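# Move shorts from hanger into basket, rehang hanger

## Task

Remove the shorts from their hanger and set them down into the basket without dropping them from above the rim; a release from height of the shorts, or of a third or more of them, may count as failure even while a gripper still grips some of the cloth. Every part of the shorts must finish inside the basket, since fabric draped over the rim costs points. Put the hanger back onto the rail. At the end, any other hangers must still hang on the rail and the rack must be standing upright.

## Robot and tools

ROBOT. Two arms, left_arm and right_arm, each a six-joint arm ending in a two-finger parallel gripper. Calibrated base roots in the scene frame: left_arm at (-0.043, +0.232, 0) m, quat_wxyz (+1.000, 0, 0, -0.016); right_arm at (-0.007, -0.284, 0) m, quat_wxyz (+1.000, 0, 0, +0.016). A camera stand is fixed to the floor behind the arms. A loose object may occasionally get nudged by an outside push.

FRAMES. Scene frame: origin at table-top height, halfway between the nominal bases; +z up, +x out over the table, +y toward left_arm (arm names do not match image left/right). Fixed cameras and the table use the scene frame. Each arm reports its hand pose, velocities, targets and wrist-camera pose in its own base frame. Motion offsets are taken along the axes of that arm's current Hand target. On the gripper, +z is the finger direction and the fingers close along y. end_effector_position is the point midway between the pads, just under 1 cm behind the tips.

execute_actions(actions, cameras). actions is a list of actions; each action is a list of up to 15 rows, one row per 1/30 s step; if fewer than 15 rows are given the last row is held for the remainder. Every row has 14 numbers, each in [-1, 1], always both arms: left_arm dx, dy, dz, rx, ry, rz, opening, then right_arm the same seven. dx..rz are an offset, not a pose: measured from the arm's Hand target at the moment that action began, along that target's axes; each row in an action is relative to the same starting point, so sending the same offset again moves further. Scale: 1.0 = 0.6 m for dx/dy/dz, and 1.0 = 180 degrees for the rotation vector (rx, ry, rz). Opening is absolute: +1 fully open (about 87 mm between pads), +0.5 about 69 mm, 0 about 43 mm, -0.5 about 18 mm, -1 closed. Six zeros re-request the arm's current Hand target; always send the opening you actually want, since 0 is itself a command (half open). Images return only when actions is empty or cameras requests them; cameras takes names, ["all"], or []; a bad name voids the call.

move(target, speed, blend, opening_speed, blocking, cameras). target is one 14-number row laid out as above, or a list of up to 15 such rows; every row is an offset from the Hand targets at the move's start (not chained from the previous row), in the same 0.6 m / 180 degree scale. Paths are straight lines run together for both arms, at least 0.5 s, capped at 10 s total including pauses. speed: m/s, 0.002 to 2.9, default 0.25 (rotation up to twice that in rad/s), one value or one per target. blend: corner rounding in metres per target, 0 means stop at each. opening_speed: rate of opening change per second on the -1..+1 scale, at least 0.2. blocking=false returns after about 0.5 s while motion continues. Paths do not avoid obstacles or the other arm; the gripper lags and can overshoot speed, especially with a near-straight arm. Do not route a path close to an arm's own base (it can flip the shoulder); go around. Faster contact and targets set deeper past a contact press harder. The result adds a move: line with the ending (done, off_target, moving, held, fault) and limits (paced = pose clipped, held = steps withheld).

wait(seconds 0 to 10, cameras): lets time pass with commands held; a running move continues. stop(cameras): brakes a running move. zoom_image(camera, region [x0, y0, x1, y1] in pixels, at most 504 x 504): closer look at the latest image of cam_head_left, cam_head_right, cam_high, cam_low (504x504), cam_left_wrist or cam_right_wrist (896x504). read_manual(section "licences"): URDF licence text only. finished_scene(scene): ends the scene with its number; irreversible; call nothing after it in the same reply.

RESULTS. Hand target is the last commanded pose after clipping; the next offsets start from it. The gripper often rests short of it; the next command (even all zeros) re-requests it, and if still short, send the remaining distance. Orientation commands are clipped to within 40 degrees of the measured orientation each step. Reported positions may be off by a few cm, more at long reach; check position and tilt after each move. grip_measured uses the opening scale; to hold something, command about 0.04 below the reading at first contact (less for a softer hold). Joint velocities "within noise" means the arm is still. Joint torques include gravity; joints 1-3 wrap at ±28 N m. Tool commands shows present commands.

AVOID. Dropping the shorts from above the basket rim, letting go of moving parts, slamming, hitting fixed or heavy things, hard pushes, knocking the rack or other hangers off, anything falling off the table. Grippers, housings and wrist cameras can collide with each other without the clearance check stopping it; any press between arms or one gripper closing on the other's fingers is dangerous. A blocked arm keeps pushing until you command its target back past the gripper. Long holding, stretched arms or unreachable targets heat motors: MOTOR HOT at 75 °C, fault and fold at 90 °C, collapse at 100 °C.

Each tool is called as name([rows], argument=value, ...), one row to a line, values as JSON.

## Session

execute_actions(actions=[], cameras=["cam_head_left","cam_high","cam_low","cam_right_wrist"])

Scene clock: 0.00 s.
left_arm: end_effector_position=(+0.1464, +0.0000, +0.0785) grip_measured=+1.000 end_effector_quat_wxyz=(+0.383, +0.000, +0.924, +0.000) | right_arm: end_effector_position=(+0.1464, +0.0000, +0.0785) grip_measured=+0.969 end_effector_quat_wxyz=(+0.383, +0.000, +0.924, +0.000)
Joint positions: left_arm=[0 0.283 0.438 -0.94 0 0 1] | right_arm=[0 0.283 0.438 -0.94 0 0 0.984]
Joint velocities: within noise
Joint torques (N m): no reading
Heat: left arm: 40 °C; right arm: 39 °C.
Hand target: left_arm +0.1459, +0.0000, +0.0798; +0.382, +0.000, +0.924, +0.000 | right_arm +0.1468, +0.0000, +0.0807; +0.385, +0.000, +0.923, +0.000
Tool commands: left_gripper/opening=+1.0 right_gripper/opening=+1.0
Images, in order (width x height): cam_head_left 504x504, cam_high 504x504, cam_low 504x504, cam_right_wrist 896x504.

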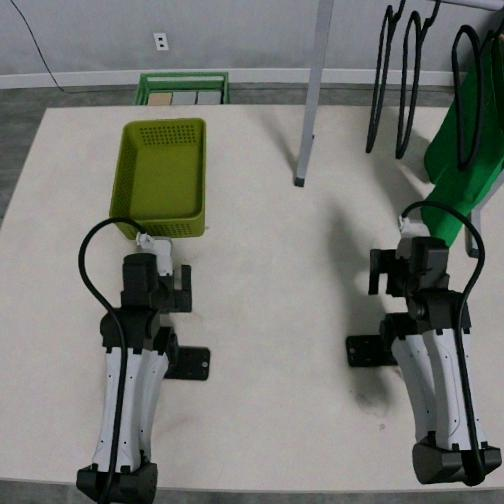

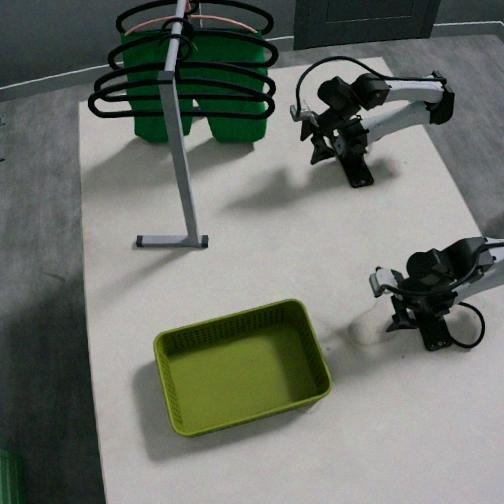

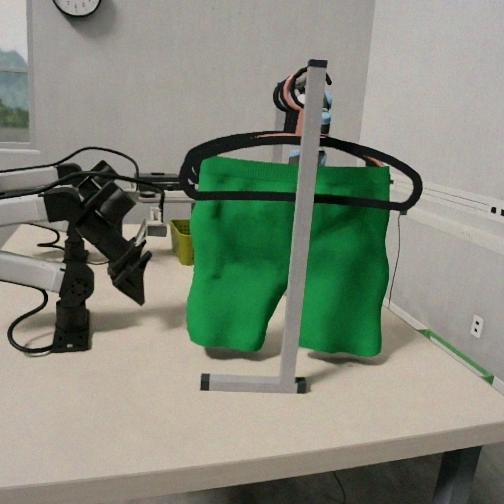

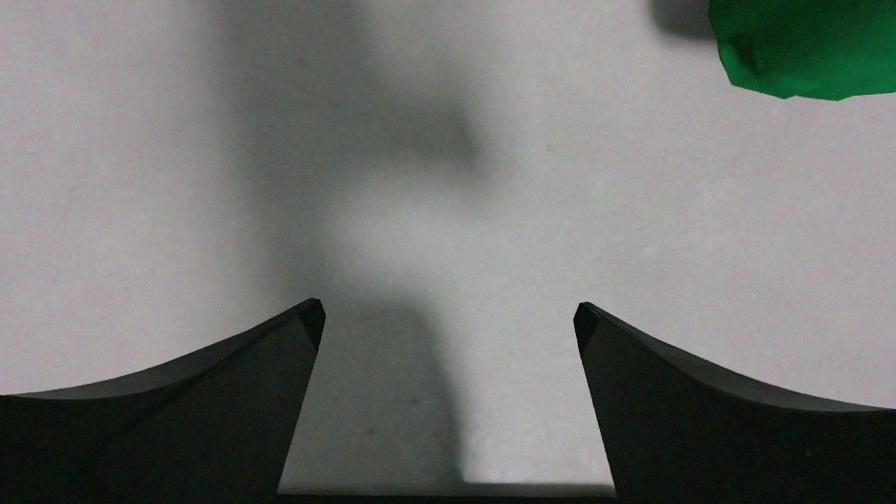

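move(target=[-0.3795,0,-0.3725,0,-0.3056,0,1,-0.3795,0,-0.3725,0,-0.3056,0,0.6], speed=0.3, cameras=["cam_left_wrist","cam_right_wrist"])

Scene clock: 15.47 s.
left_arm: end_effector_position=(+0.1482, +0.0000, +0.3918) grip_measured=+1.000 end_effector_quat_wxyz=(+0.763, +0.000, +0.646, +0.000) | right_arm: end_effector_position=(+0.1458, +0.0000, +0.3930) grip_measured=+0.600 end_effector_quat_wxyz=(+0.764, +0.000, +0.645, +0.000)
Joint positions: left_arm=[0 0.242 1.024 -0.617 0 0 1] | right_arm=[0 0.237 1.029 -0.622 0 0 0.8]
Joint torques (N m): left_arm=[0.18 5.67 6.16 1.86 -0.1 -0.03] | right_arm=[0.18 5.9 5.86 1.99 0.02 0.11]
Heat: left arm: 43 °C; right arm: 43 °C.
Hand target: left_arm +0.1491, -0.0001, +0.3988; +0.766, +0.000, +0.643, +0.000 | right_arm +0.1483, +0.0000, +0.3998; +0.768, +0.000, +0.641, +0.000
Off the commanded pose: left_arm 0.007 m, 1 deg | right_arm 0.007 m, 1 deg.
shoulder posture changed (left arm): the wrist came as close to joint 1's axis as it can, and the arm is now in the other of its two shoulder postures.
shoulder posture changed (right arm): the wrist came as close to joint 1's axis as it can, and the arm is now in the other of its two shoulder postures.
move: done
Images, in order (width x height): cam_left_wrist 896x504, cam_right_wrist 896x504.

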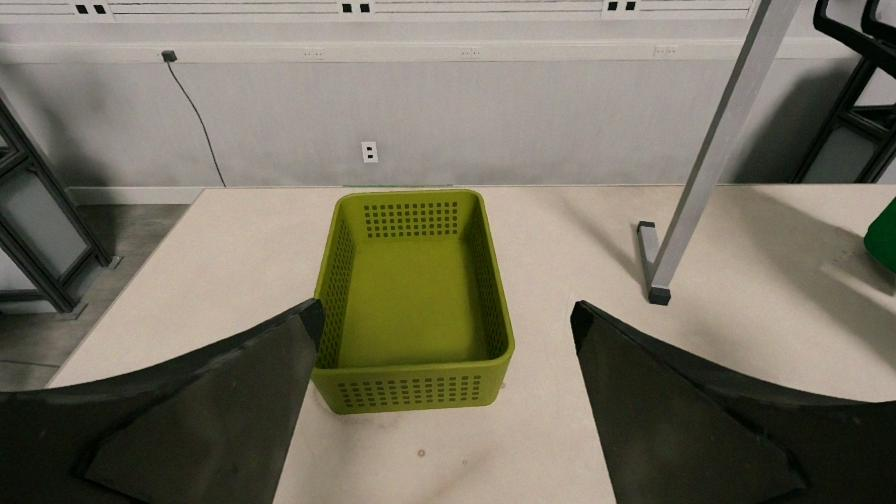

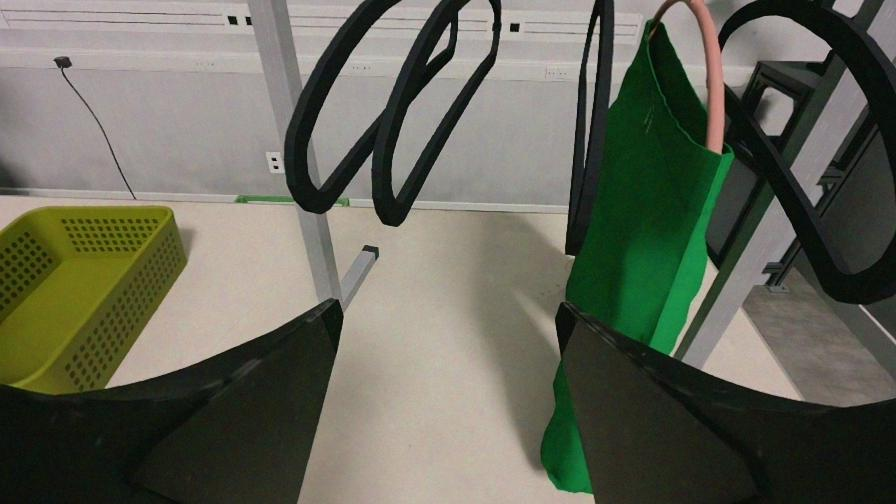

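move(target=[0,0,0,0,0,0,1,0.3814,-0.202,0.05,0.1607,0.056,-0.0145,0.6], speed=0.25, cameras=["cam_right_wrist","cam_low"])

Scene clock: 51.87 s.
left_arm: end_effector_position=(+0.1482, +0.0000, +0.3919) grip_measured=+1.000 end_effector_quat_wxyz=(+0.763, +0.000, +0.646, +0.000) | right_arm: end_effector_position=(+0.2167, -0.1208, +0.1822) grip_measured=+0.600 end_effector_quat_wxyz=(+0.684, +0.175, +0.684, -0.182)
Joint positions: left_arm=[0 0.242 1.024 -0.617 0 0 1] | right_arm=[-0.498 0.127 0.194 -0.064 0.013 -0.009 0.8]
Joint torques (N m): left_arm=[0.16 5.67 6.15 1.84 -0.1 -0.03] | right_arm=[-0.49 2.96 6.94 2.1 -0.11 0.2]
Heat: left arm: 44 °C; right arm: 45 °C.
Hand target: left_arm +0.1491, -0.0001, +0.3988; +0.766, +0.000, +0.643, +0.000 | right_arm +0.2186, -0.1212, +0.1800; +0.684, +0.177, +0.685, -0.177
Off the commanded pose: left_arm 0.007 m, 1 deg | right_arm 0.003 m, 1 deg.
shoulder posture changed (right arm): the wrist came as close to joint 1's axis as it can, and the arm is now in the other of its two shoulder postures.
move: done
Images, in order (width x height): cam_low 504x504, cam_right_wrist 896x504.

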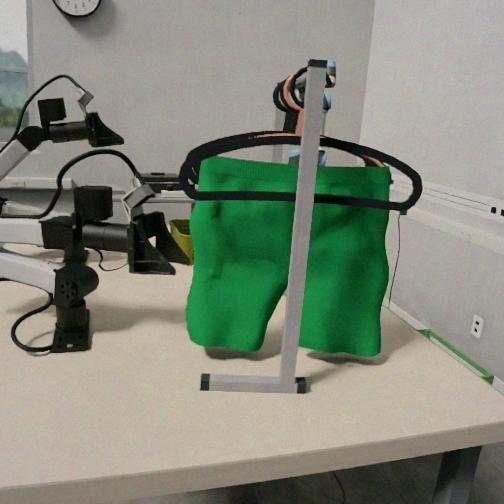

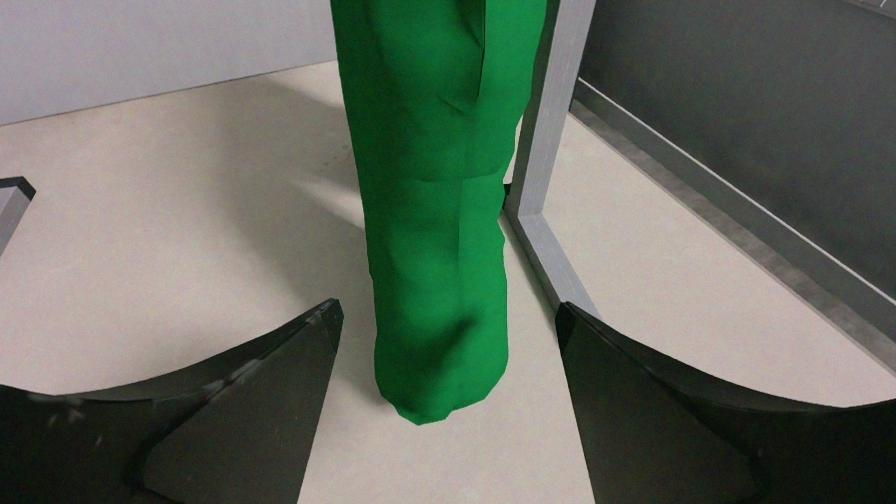

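move([
  [0,0,0,0,0,0,1,0,0,0.0633,0,0,0,0.6],
  [0,0,0,0,0,0,1,0,0,0.0633,0,0,0,-1],
], speed=0.12, cameras=["cam_right_wrist","cam_low"])

Scene clock: 69.03 s.
left_arm: end_effector_position=(+0.1482, +0.0000, +0.3919) grip_measured=+1.000 end_effector_quat_wxyz=(+0.763, +0.000, +0.646, +0.000) | right_arm: end_effector_position=(+0.2511, -0.1391, +0.1809) grip_measured=-0.955 end_effector_quat_wxyz=(+0.683, +0.175, +0.685, -0.181)
Joint positions: left_arm=[0 0.242 1.024 -0.617 0 0 1] | right_arm=[-0.498 0.479 0.19 0.288 0.012 -0.009 0.022]
Joint torques (N m): left_arm=[0.17 5.68 6.15 1.83 -0.1 -0.03] | right_arm=[-0.58 1.51 7.64 2.05 -0.09 0.19]
Heat: left arm: 45 °C; right arm: 47 °C.
Hand target: left_arm +0.1491, -0.0001, +0.3987; +0.766, +0.000, +0.643, +0.000 | right_arm +0.2519, -0.1396, +0.1799; +0.684, +0.177, +0.685, -0.177
Off the commanded pose: left_arm 0.007 m, 0 deg | right_arm 0.001 m, 1 deg.
move: done
Images, in order (width x height): cam_low 504x504, cam_right_wrist 896x504.

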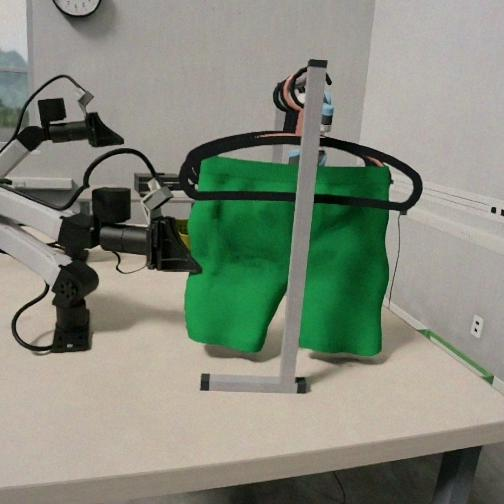

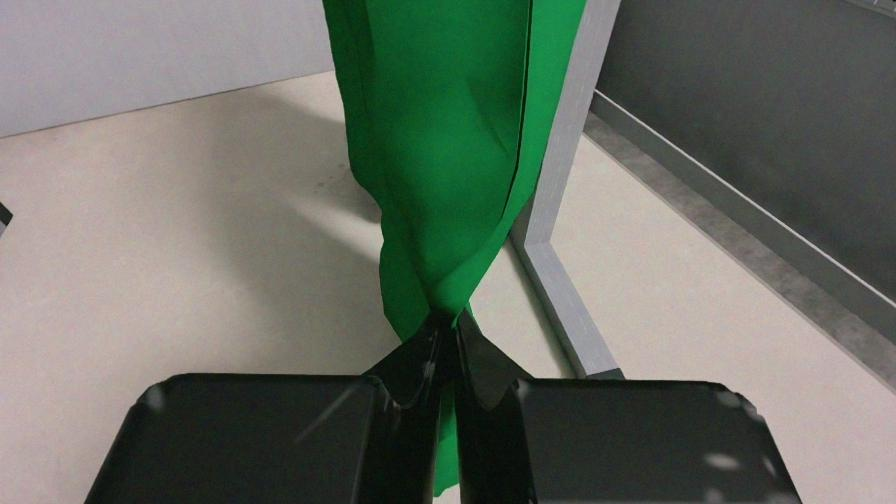

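move([
  [0,0,0,0,0,0,1,0,0,0,0,0,0,0.6],
  [0,0,0,0,0,0,1,0,0,0.0333,0,0,0,0.6],
  [0,0,0,0,0,0,1,0,0,0.0333,0,0,0,-1],
  [0,0,0,0,0,0,1,0.1417,0,-0.075,0,0.1111,0,-1],
], speed=[0.12,0.12,0.12,0.08], cameras=["cam_right_wrist","cam_low"])

Scene clock: 82.27 s.
left_arm: end_effector_position=(+0.1482, +0.0000, +0.3919) grip_measured=+1.000 end_effector_quat_wxyz=(+0.763, +0.000, +0.646, +0.000) | right_arm: end_effector_position=(+0.2143, -0.1188, +0.0984) grip_measured=-0.956 end_effector_quat_wxyz=(+0.558, +0.201, +0.792, -0.148)
Joint positions: left_arm=[0 0.242 1.024 -0.617 0 0 1] | right_arm=[-0.498 0.351 0.177 -0.167 0.01 -0.008 0.022]
Joint torques (N m): left_arm=[0.18 5.67 6.16 1.83 -0.1 -0.02] | right_arm=[-0.54 0.53 7.42 1.88 -0.07 0.19]
Heat: left arm: 45 °C; right arm: 49 °C.
Hand target: left_arm +0.1491, -0.0001, +0.3987; +0.766, +0.000, +0.643, +0.000 | right_arm +0.2125, -0.1178, +0.0950; +0.555, +0.205, +0.793, -0.144
Off the commanded pose: left_arm 0.007 m, 0 deg | right_arm 0.004 m, 1 deg.
move: done
Images, in order (width x height): cam_low 504x504, cam_right_wrist 896x504.

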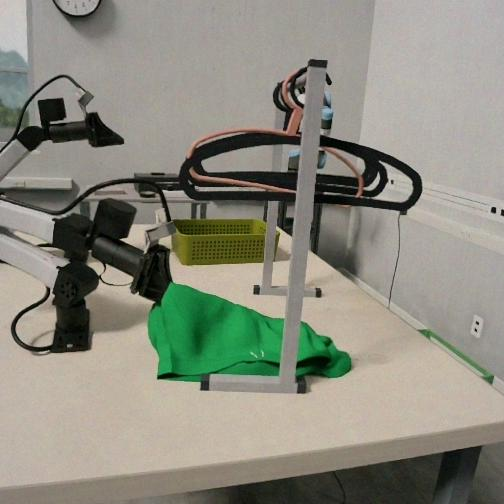

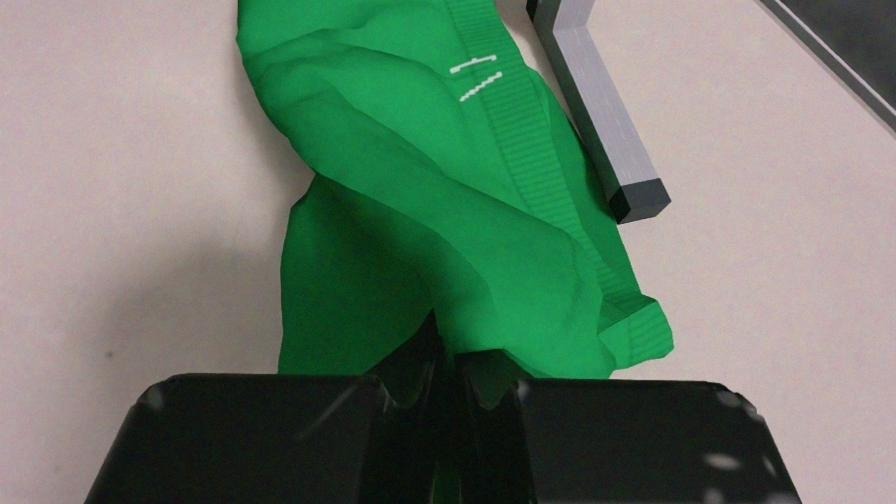

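move([
  [0,0,0,0,0,0,1,-0.0814,0.1032,-0.142,-0.0992,0,-0.0361,-1],
  [0,0,0,0,0,0,1,-0.0206,0.6607,-0.4064,-0.4563,0,-0.1661,-1],
  [0,0,0,0,0,0,1,0.1987,0.6607,-0.3265,-0.4563,0,-0.1661,0.3],
  [0,0,0,0,0,0,1,0.1227,0.5047,-0.3615,-0.4563,0,-0.1661,0.3],
  [0,0,0,0,0,0,1,-0.177,0.2831,-0.3177,-0.308,0,-0.1121,0.3],
], speed=[0.25,0.35,0.2,0.2,0.25], blend=[0.03,0.03,0,0.03,0], cameras=["cam_right_wrist","cam_high"])

Scene clock: 96.30 s.
left_arm: end_effector_position=(+0.1482, +0.0000, +0.3919) grip_measured=+1.000 end_effector_quat_wxyz=(+0.763, +0.000, +0.646, +0.000) | right_arm: end_effector_position=(+0.1710, +0.1003, +0.2607) grip_measured=+0.300 end_effector_quat_wxyz=(+0.561, -0.206, +0.788, +0.150)
Joint positions: left_arm=[0 0.242 1.024 -0.617 0 0 1] | right_arm=[0.57 0.428 0.867 -0.772 0.05 0.023 0.65]
Joint torques (N m): left_arm=[0.18 5.67 6.16 1.84 -0.1 -0.03] | right_arm=[-0.49 3.25 7.64 1.81 -0.09 0.03]
Heat: left arm: 45 °C; right arm: 49 °C.
Hand target: left_arm +0.1491, -0.0001, +0.3987; +0.766, +0.000, +0.643, +0.000 | right_arm +0.1700, +0.1000, +0.2599; +0.554, -0.212, +0.791, +0.148
Off the commanded pose: left_arm 0.007 m, 0 deg | right_arm 0.001 m, 1 deg.
move: done
Images, in order (width x height): cam_high 504x504, cam_right_wrist 896x504.

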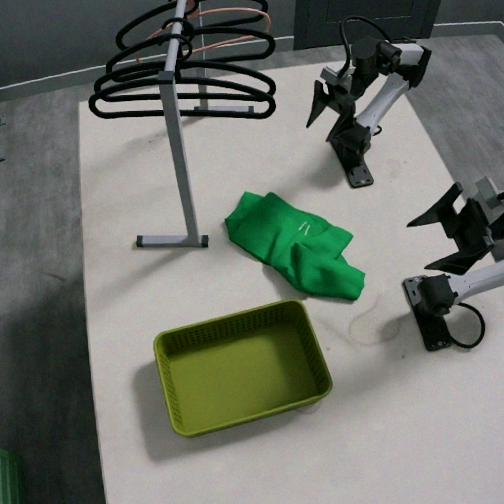

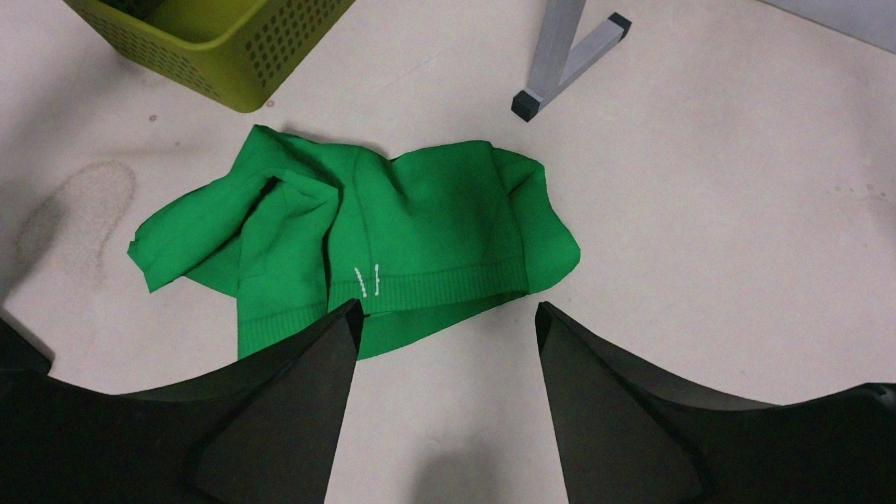

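move([
  [0.4986,-0.4392,0.1529,0.2187,0.4229,0.1263,1,0.0252,-0.1115,-0.0692,0.1305,0,0.0475,0.3],
  [0.6693,-0.4392,0.1228,0.2187,0.4229,0.1263,-1,0.0252,-0.1115,-0.0692,0.1305,0,0.0475,0.3],
  [0.267,-0.4282,0.1829,0.2293,0.3178,0.0835,-1,0.0252,-0.1115,-0.0692,0.1305,0,0.0475,0.3],
  [0.0318,-0.0498,0.3852,0.028,0.1387,0.0012,-1,0.0252,-0.1115,-0.0692,0.1305,0,0.0475,0.3],
], speed=[0.3,0.15,0.2,0.25], blend=[0.02,0,0.05,0], cameras=["cam_left_wrist","cam_high"])

Scene clock: 120.53 s.
left_arm: end_effector_position=(+0.3809, -0.0284, +0.4062) grip_measured=-0.994 end_effector_quat_wxyz=(+0.594, +0.037, +0.803, -0.017) | right_arm: end_effector_position=(+0.1693, +0.0234, +0.2546) grip_measured=+0.300 end_effector_quat_wxyz=(+0.568, -0.043, +0.821, +0.025)
Joint positions: left_arm=[-0.077 1.315 1.713 -0.696 -0.001 0.017 0.003] | right_arm=[0.436 0.362 0.894 -0.912 0.318 0.115 0.65]
Joint torques (N m): left_arm=[0.54 -3.99 8.65 1.93 0.07 -0.17] | right_arm=[-0.51 2 7.79 1.77 0.13 0.16]
Heat: left arm: 46 °C; right arm: 48 °C.
Hand target: left_arm +0.3801, -0.0300, +0.4199; +0.608, +0.035, +0.793, -0.027 | right_arm +0.1651, +0.0199, +0.2600; +0.573, -0.036, +0.818, +0.025
Off the commanded pose: left_arm 0.014 m, 2 deg | right_arm 0.008 m, 1 deg.
shoulder posture changed (left arm): the wrist came as close to joint 1's axis as it can, and the arm is now in the other of its two shoulder postures.
move: off_target (left_arm)
Images, in order (width x height): cam_high 504x504, cam_left_wrist 896x504.

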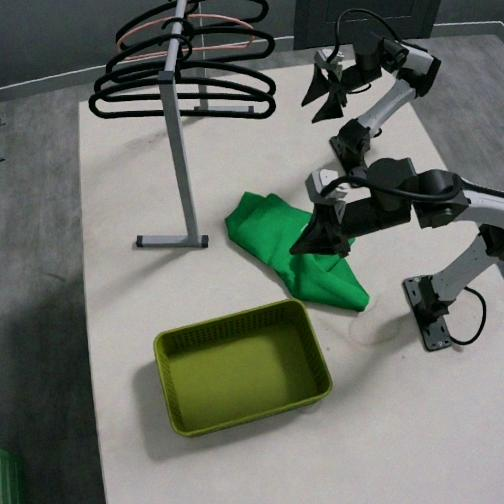

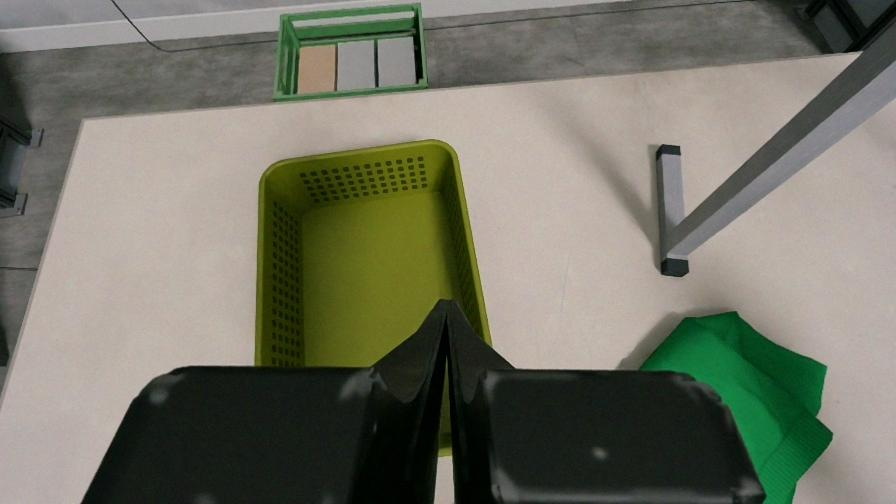

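move(target=[0.4705,-0.4222,-0.0177,0.1642,0.3191,0.1642,1,0,0,0,0,0,0,0.3], speed=0.35, cameras=["cam_left_wrist"])

Scene clock: 140.13 s.
left_arm: end_effector_position=(+0.2758, -0.2710, +0.1453) grip_measured=+1.000 end_effector_quat_wxyz=(+0.122, +0.384, +0.914, -0.041) | right_arm: end_effector_position=(+0.1693, +0.0234, +0.2546) grip_measured=+0.300 end_effector_quat_wxyz=(+0.568, -0.043, +0.821, +0.025)
Joint positions: left_arm=[-0.785 1.935 1.842 -1.221 -0.016 0.011 1] | right_arm=[0.436 0.362 0.894 -0.912 0.318 0.115 0.65]
Joint torques (N m): left_arm=[0.12 -8.85 8.87 0.63 0.07 -0.15] | right_arm=[-0.5 2 7.77 1.77 0.13 0.16]
Heat: left arm: 48 °C; right arm: 48 °C.
Hand target: left_arm +0.2749, -0.2749, +0.1500; +0.121, +0.379, +0.916, -0.050 | right_arm +0.1651, +0.0199, +0.2600; +0.573, -0.036, +0.818, +0.025
Off the commanded pose: left_arm 0.006 m, 1 deg | right_arm 0.008 m, 1 deg.
move: done
Images, in order (width x height): cam_left_wrist 896x504.

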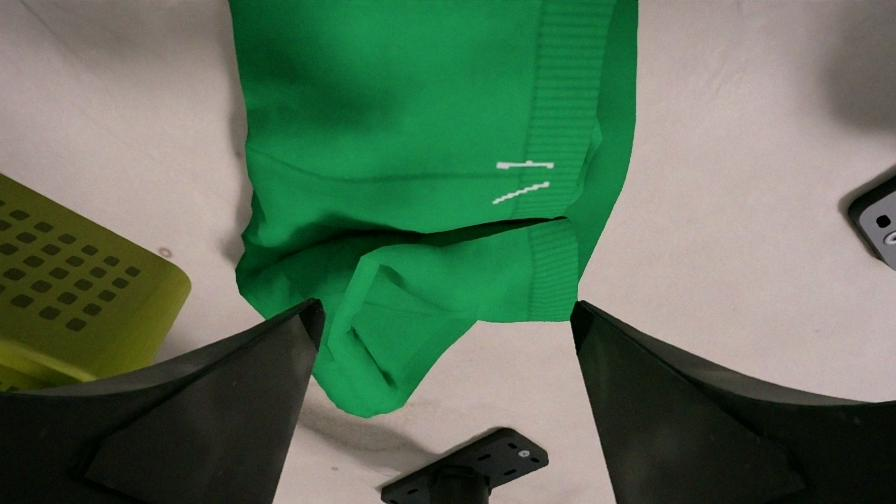

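move([
  [0.06,0,0.18,0,0.0556,0,1,0,0,0,0,0,0,0.3],
  [0.0791,0,0.2307,0,0.0556,0,-1,0,0,0,0,0,0,0.3],
  [0.0291,0,0.044,0,0.0556,0,-1,0,0,0,0,0,0,0.3],
], speed=[0.2,0.08,0.12], blend=[0.01,0,0], cameras=["cam_left_wrist"])

Scene clock: 163.63 s.
left_arm: end_effector_position=(+0.2680, -0.2645, +0.1067) grip_measured=-0.994 end_effector_quat_wxyz=(+0.029, +0.387, +0.922, -0.006) | right_arm: end_effector_position=(+0.1693, +0.0234, +0.2546) grip_measured=+0.300 end_effector_quat_wxyz=(+0.568, -0.043, +0.821, +0.025)
Joint positions: left_arm=[-0.785 2.095 1.919 -1.337 -0.011 0.011 0.003] | right_arm=[0.436 0.362 0.894 -0.912 0.318 0.115 0.65]
Joint torques (N m): left_arm=[0.14 -12.05 8.4 0.24 0.01 -0.14] | right_arm=[-0.49 1.99 7.76 1.77 0.13 0.16]
Heat: left arm: 47 °C; right arm: 48 °C.
Hand target: left_arm +0.2679, -0.2679, +0.1201; +0.040, +0.382, +0.923, -0.017 | right_arm +0.1651, +0.0199, +0.2600; +0.573, -0.036, +0.818, +0.025
Off the commanded pose: left_arm 0.014 m, 2 deg | right_arm 0.008 m, 1 deg.
move: off_target (left_arm); target 2's new opening was sent with left_arm's hand 0.011 m and 1 deg from that target
Images, in order (width x height): cam_left_wrist 896x504.

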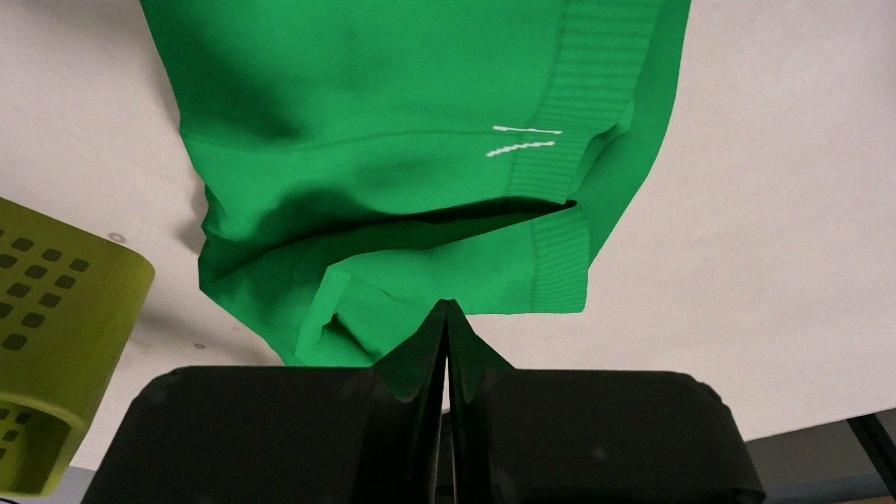

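move([
  [0.0745,0.0213,0.0268,0.0218,0.0218,0.4996,1,0,0,0,0,0,0,0.3],
  [0.0858,0.0213,0.158,0.0218,0.0218,0.4996,-1,0,0,0,0,0,0,0.3],
  [0.0745,0.0213,-0.08,0.0218,0.0218,0.4996,-1,0,0,0,0,0,0,0.3],
], speed=[0.35,0.1,0.12], blend=[0.005,0,0], cameras=["cam_left_wrist","cam_high"])

Scene clock: 190.43 s.
left_arm: end_effector_position=(+0.2429, -0.2218, +0.1513) grip_measured=-0.851 end_effector_quat_wxyz=(-0.014, +0.921, +0.390, -0.003) | right_arm: end_effector_position=(+0.1693, +0.0234, +0.2546) grip_measured=+0.300 end_effector_quat_wxyz=(+0.568, -0.043, +0.821, +0.025)
Joint positions: left_arm=[-0.868 1.828 1.714 -1.485 -0.004 1.473 0.074] | right_arm=[0.436 0.362 0.894 -0.912 0.318 0.115 0.65]
Joint torques (N m): left_arm=[-0.29 -9.44 8.44 0.02 0 0.09] | right_arm=[-0.5 2 7.76 1.78 0.13 0.16]
Heat: left arm: 52 °C; right arm: 49 °C.
Hand target: left_arm +0.2424, -0.2245, +0.1639; +0.000, +0.924, +0.383, +0.000 | right_arm +0.1651, +0.0199, +0.2600; +0.573, -0.036, +0.818, +0.025
Off the commanded pose: left_arm 0.013 m, 2 deg | right_arm 0.008 m, 1 deg.
move: off_target (left_arm)
Images, in order (width x height): cam_high 504x504, cam_left_wrist 896x504.

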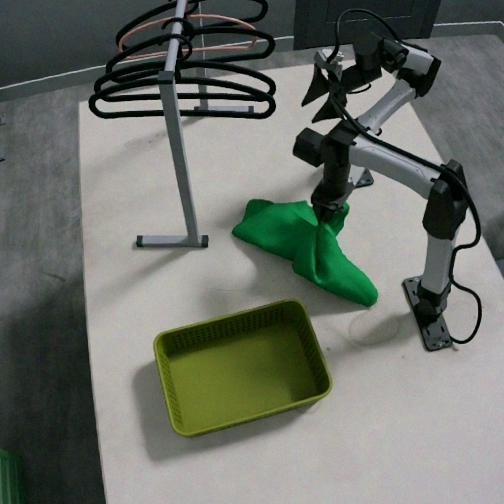

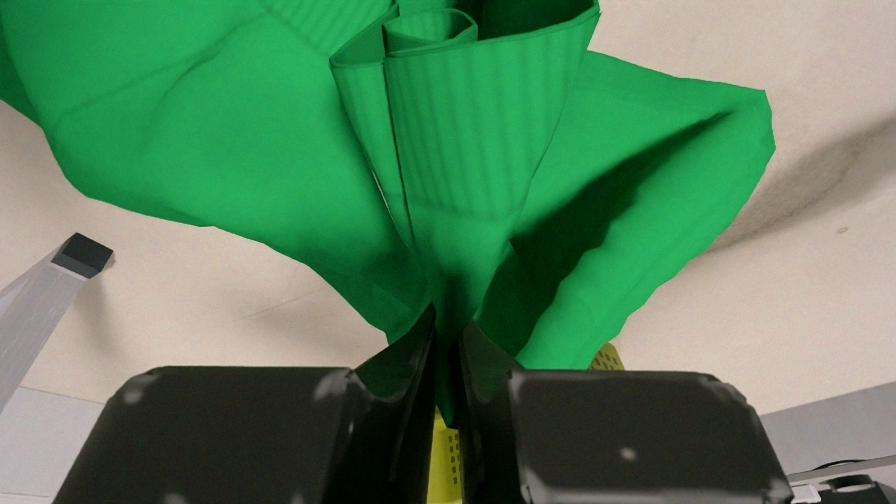

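move([
  [0.0732,-0.0317,-0.2768,-0.169,-0.2414,-0.3625,-1,0,0,0,0,0,0,0.3],
  [0.415,-0.0907,-0.4268,-0.4744,-0.1965,-0.6181,-1,0,0,0,0,0,0,0.3],
], speed=0.32, blend=[0.05,0], cameras=["cam_left_wrist","cam_high"])

Scene clock: 209.17 s.
left_arm: end_effector_position=(+0.3738, -0.0125, +0.4081) grip_measured=-0.851 end_effector_quat_wxyz=(+0.589, +0.012, +0.808, -0.002) | right_arm: end_effector_position=(+0.1693, +0.0234, +0.2546) grip_measured=+0.300 end_effector_quat_wxyz=(+0.568, -0.043, +0.821, +0.025)
Joint positions: left_arm=[-0.047 1.307 1.734 -0.739 -0.027 0.004 0.074] | right_arm=[0.436 0.362 0.894 -0.912 0.318 0.115 0.65]
Joint torques (N m): left_arm=[0.39 -3.55 6.61 2.33 -0.25 -0.17] | right_arm=[-0.49 1.99 7.77 1.77 0.14 0.16]
Heat: left arm: 51 °C; right arm: 49 °C.
Hand target: left_arm +0.3799, -0.0098, +0.4198; +0.609, +0.000, +0.793, +0.000 | right_arm +0.1651, +0.0199, +0.2600; +0.573, -0.036, +0.818, +0.025
Off the commanded pose: left_arm 0.014 m, 3 deg | right_arm 0.008 m, 1 deg.
move: off_target (left_arm)
Images, in order (width x height): cam_high 504x504, cam_left_wrist 896x504.

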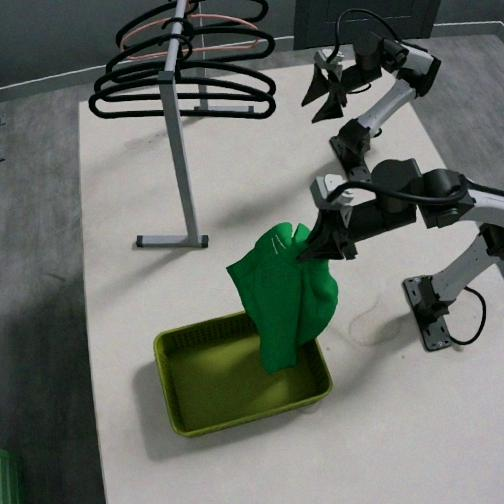

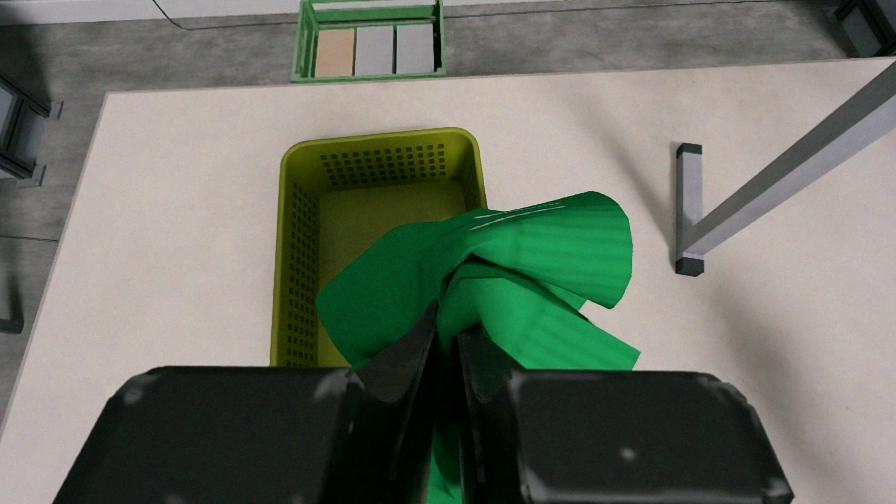

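wait(seconds=0, cameras=["cam_low","cam_head_left"])

Scene clock: 214.53 s.
left_arm: end_effector_position=(+0.3740, -0.0125, +0.4085) grip_measured=-0.851 end_effector_quat_wxyz=(+0.589, +0.012, +0.808, -0.002) | right_arm: end_effector_position=(+0.1693, +0.0234, +0.2546) grip_measured=+0.300 end_effector_quat_wxyz=(+0.568, -0.043, +0.821, +0.025)
Joint positions: left_arm=[-0.047 1.307 1.734 -0.738 -0.027 0.003 0.074] | right_arm=[0.436 0.362 0.894 -0.912 0.318 0.115 0.65]
Joint torques (N m): left_arm=[0.39 -3.54 6.6 2.34 -0.24 -0.19] | right_arm=[-0.5 2.02 7.76 1.77 0.13 0.17]
Heat: left arm: 50 °C; right arm: 49 °C.
Hand target: left_arm +0.3800, -0.0098, +0.4199; +0.609, +0.000, +0.793, +0.000 | right_arm +0.1651, +0.0199, +0.2600; +0.573, -0.036, +0.818, +0.025
Tool commands: left_gripper/opening=-1.0 right_gripper/opening=+0.3
Off the commanded pose: left_arm 0.013 m, 3 deg | right_arm 0.008 m, 1 deg.
Images, in order (width x height): cam_head_left 504x504, cam_low 504x504.

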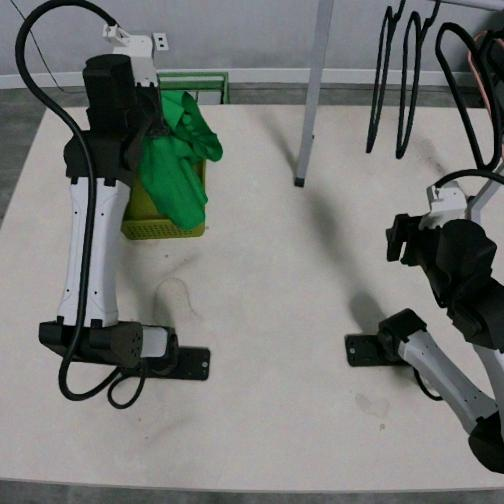

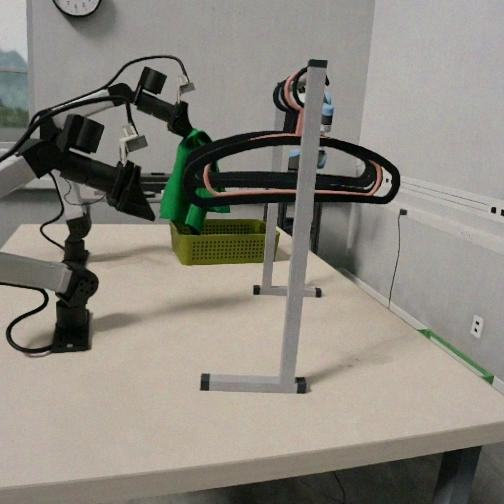

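move([
  [-0.0972,0.05,0.0085,-0.0164,-0.0556,-0.0029,-1,0,0,0,0,0,0,0.3],
  [-0.1094,0.12,0.0863,-0.0438,-0.0555,-0.0077,-1,0,0,0,0,0,0,0.3],
  [0.2478,0.1183,0.1699,-0.0412,0.0832,-0.0171,-1,0,0,0,0,0,0,0.3],
  [0.5618,0.1183,0.2541,-0.0372,0.2218,-0.026,-1,0,0,0,0,0,0,0.3],
], speed=[0.2,0.2,0.18,0.12], blend=[0.02,0.02,0.03,0], cameras=["cam_left_wrist","cam_high"])

Scene clock: 233.47 s.
left_arm: end_effector_position=(+0.4430, +0.0617, +0.0639) grip_measured=-0.851 end_effector_quat_wxyz=(+0.310, -0.064, +0.948, +0.027) | right_arm: end_effector_position=(+0.1693, +0.0234, +0.2546) grip_measured=+0.300 end_effector_quat_wxyz=(+0.568, -0.043, +0.821, +0.025)
Joint positions: left_arm=[0.133 1.851 1.298 -0.384 -0.012 0.003 0.074] | right_arm=[0.436 0.362 0.894 -0.912 0.318 0.115 0.65]
Joint torques (N m): left_arm=[0.55 -7.9 6.27 1.34 0 -0.08] | right_arm=[-0.49 1.99 7.75 1.77 0.13 0.16]
Heat: left arm: 50 °C; right arm: 49 °C.
Hand target: left_arm +0.4399, +0.0612, +0.0550; +0.300, -0.067, +0.951, +0.021 | right_arm +0.1651, +0.0199, +0.2600; +0.573, -0.036, +0.818, +0.025
Off the commanded pose: left_arm 0.010 m, 1 deg | right_arm 0.008 m, 1 deg.
move: done
Images, in order (width x height): cam_high 504x504, cam_left_wrist 896x504.

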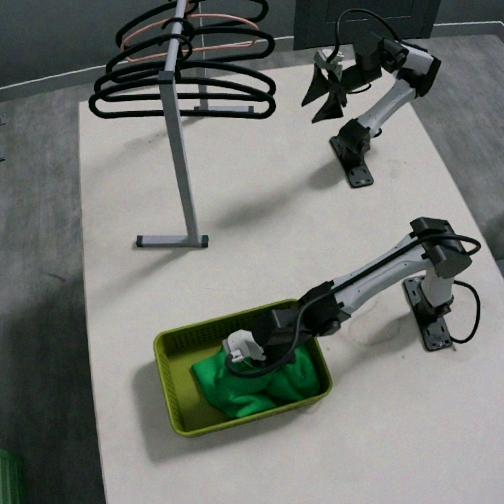

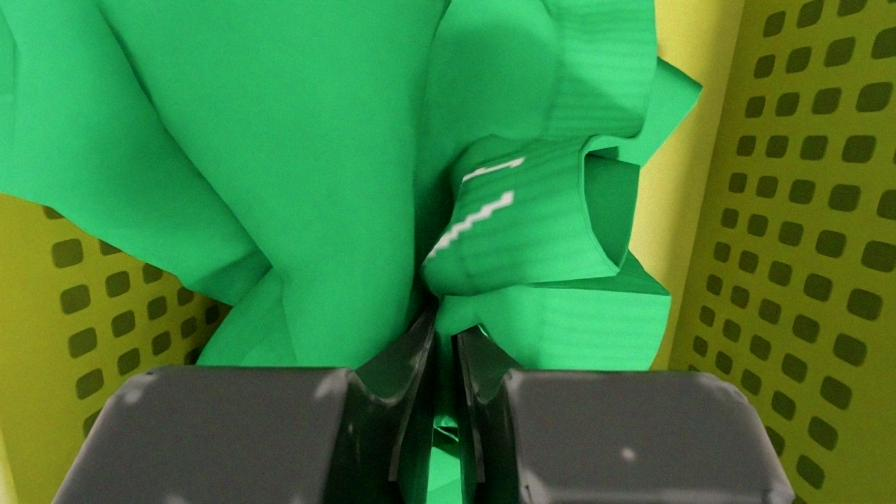

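move([
  [0,0,0,0,0,0,0.1,0,0,0,0,0,0,0.3],
  [0,0,-0.3,0,0,0,0.1,0,0,0,0,0,0,0.3],
  [-0.1,0,-0.5,0,-0.1,0,0.1,0,0,0,0,0,0,0.3],
], speed=[0.15,0.15,0.25], blend=[0,0.03,0], cameras=["cam_left_wrist","cam_high","cam_low"])

Scene clock: 246.03 s.
left_arm: end_effector_position=(+0.3204, +0.0449, +0.3309) grip_measured=+0.100 end_effector_quat_wxyz=(+0.445, -0.061, +0.893, +0.035) | right_arm: end_effector_position=(+0.1693, +0.0234, +0.2546) grip_measured=+0.300 end_effector_quat_wxyz=(+0.568, -0.043, +0.821, +0.025)
Joint positions: left_arm=[0.133 1.283 1.669 -1.032 -0.01 0.003 0.55] | right_arm=[0.436 0.362 0.894 -0.912 0.318 0.115 0.65]
Joint torques (N m): left_arm=[0.35 -3.26 7.94 1.51 -0.05 -0.08] | right_arm=[-0.5 1.99 7.77 1.77 0.13 0.16]
Heat: left arm: 48 °C; right arm: 50 °C.
Hand target: left_arm +0.3182, +0.0440, +0.3350; +0.445, -0.062, +0.893, +0.031 | right_arm +0.1652, +0.0199, +0.2600; +0.573, -0.036, +0.818, +0.025
Off the commanded pose: left_arm 0.005 m, 0 deg | right_arm 0.008 m, 1 deg.
move: done
Images, in order (width x height): cam_high 504x504, cam_low 504x504, cam_left_wrist 896x504.

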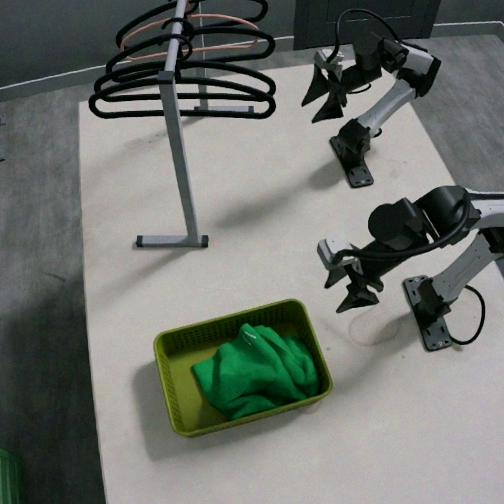

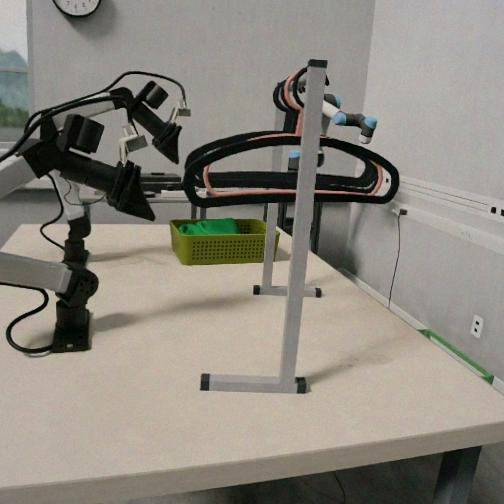

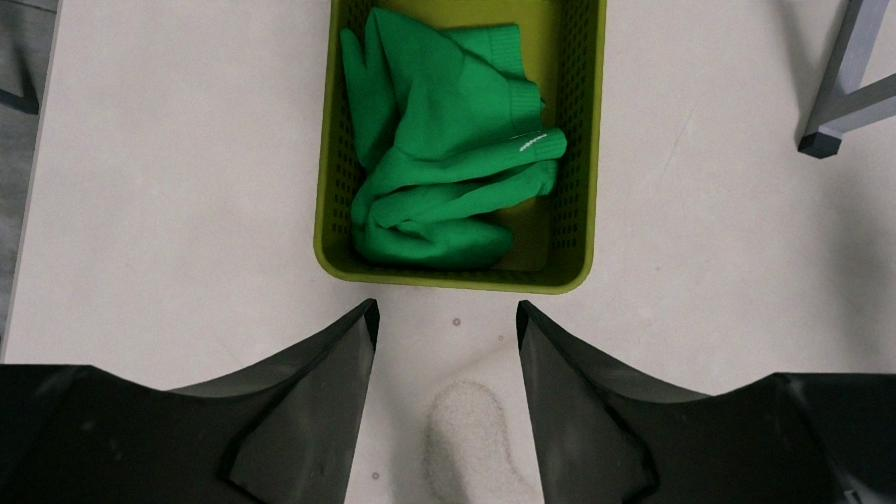

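finished_scene(scene=2)

The scene is finished: the task was done.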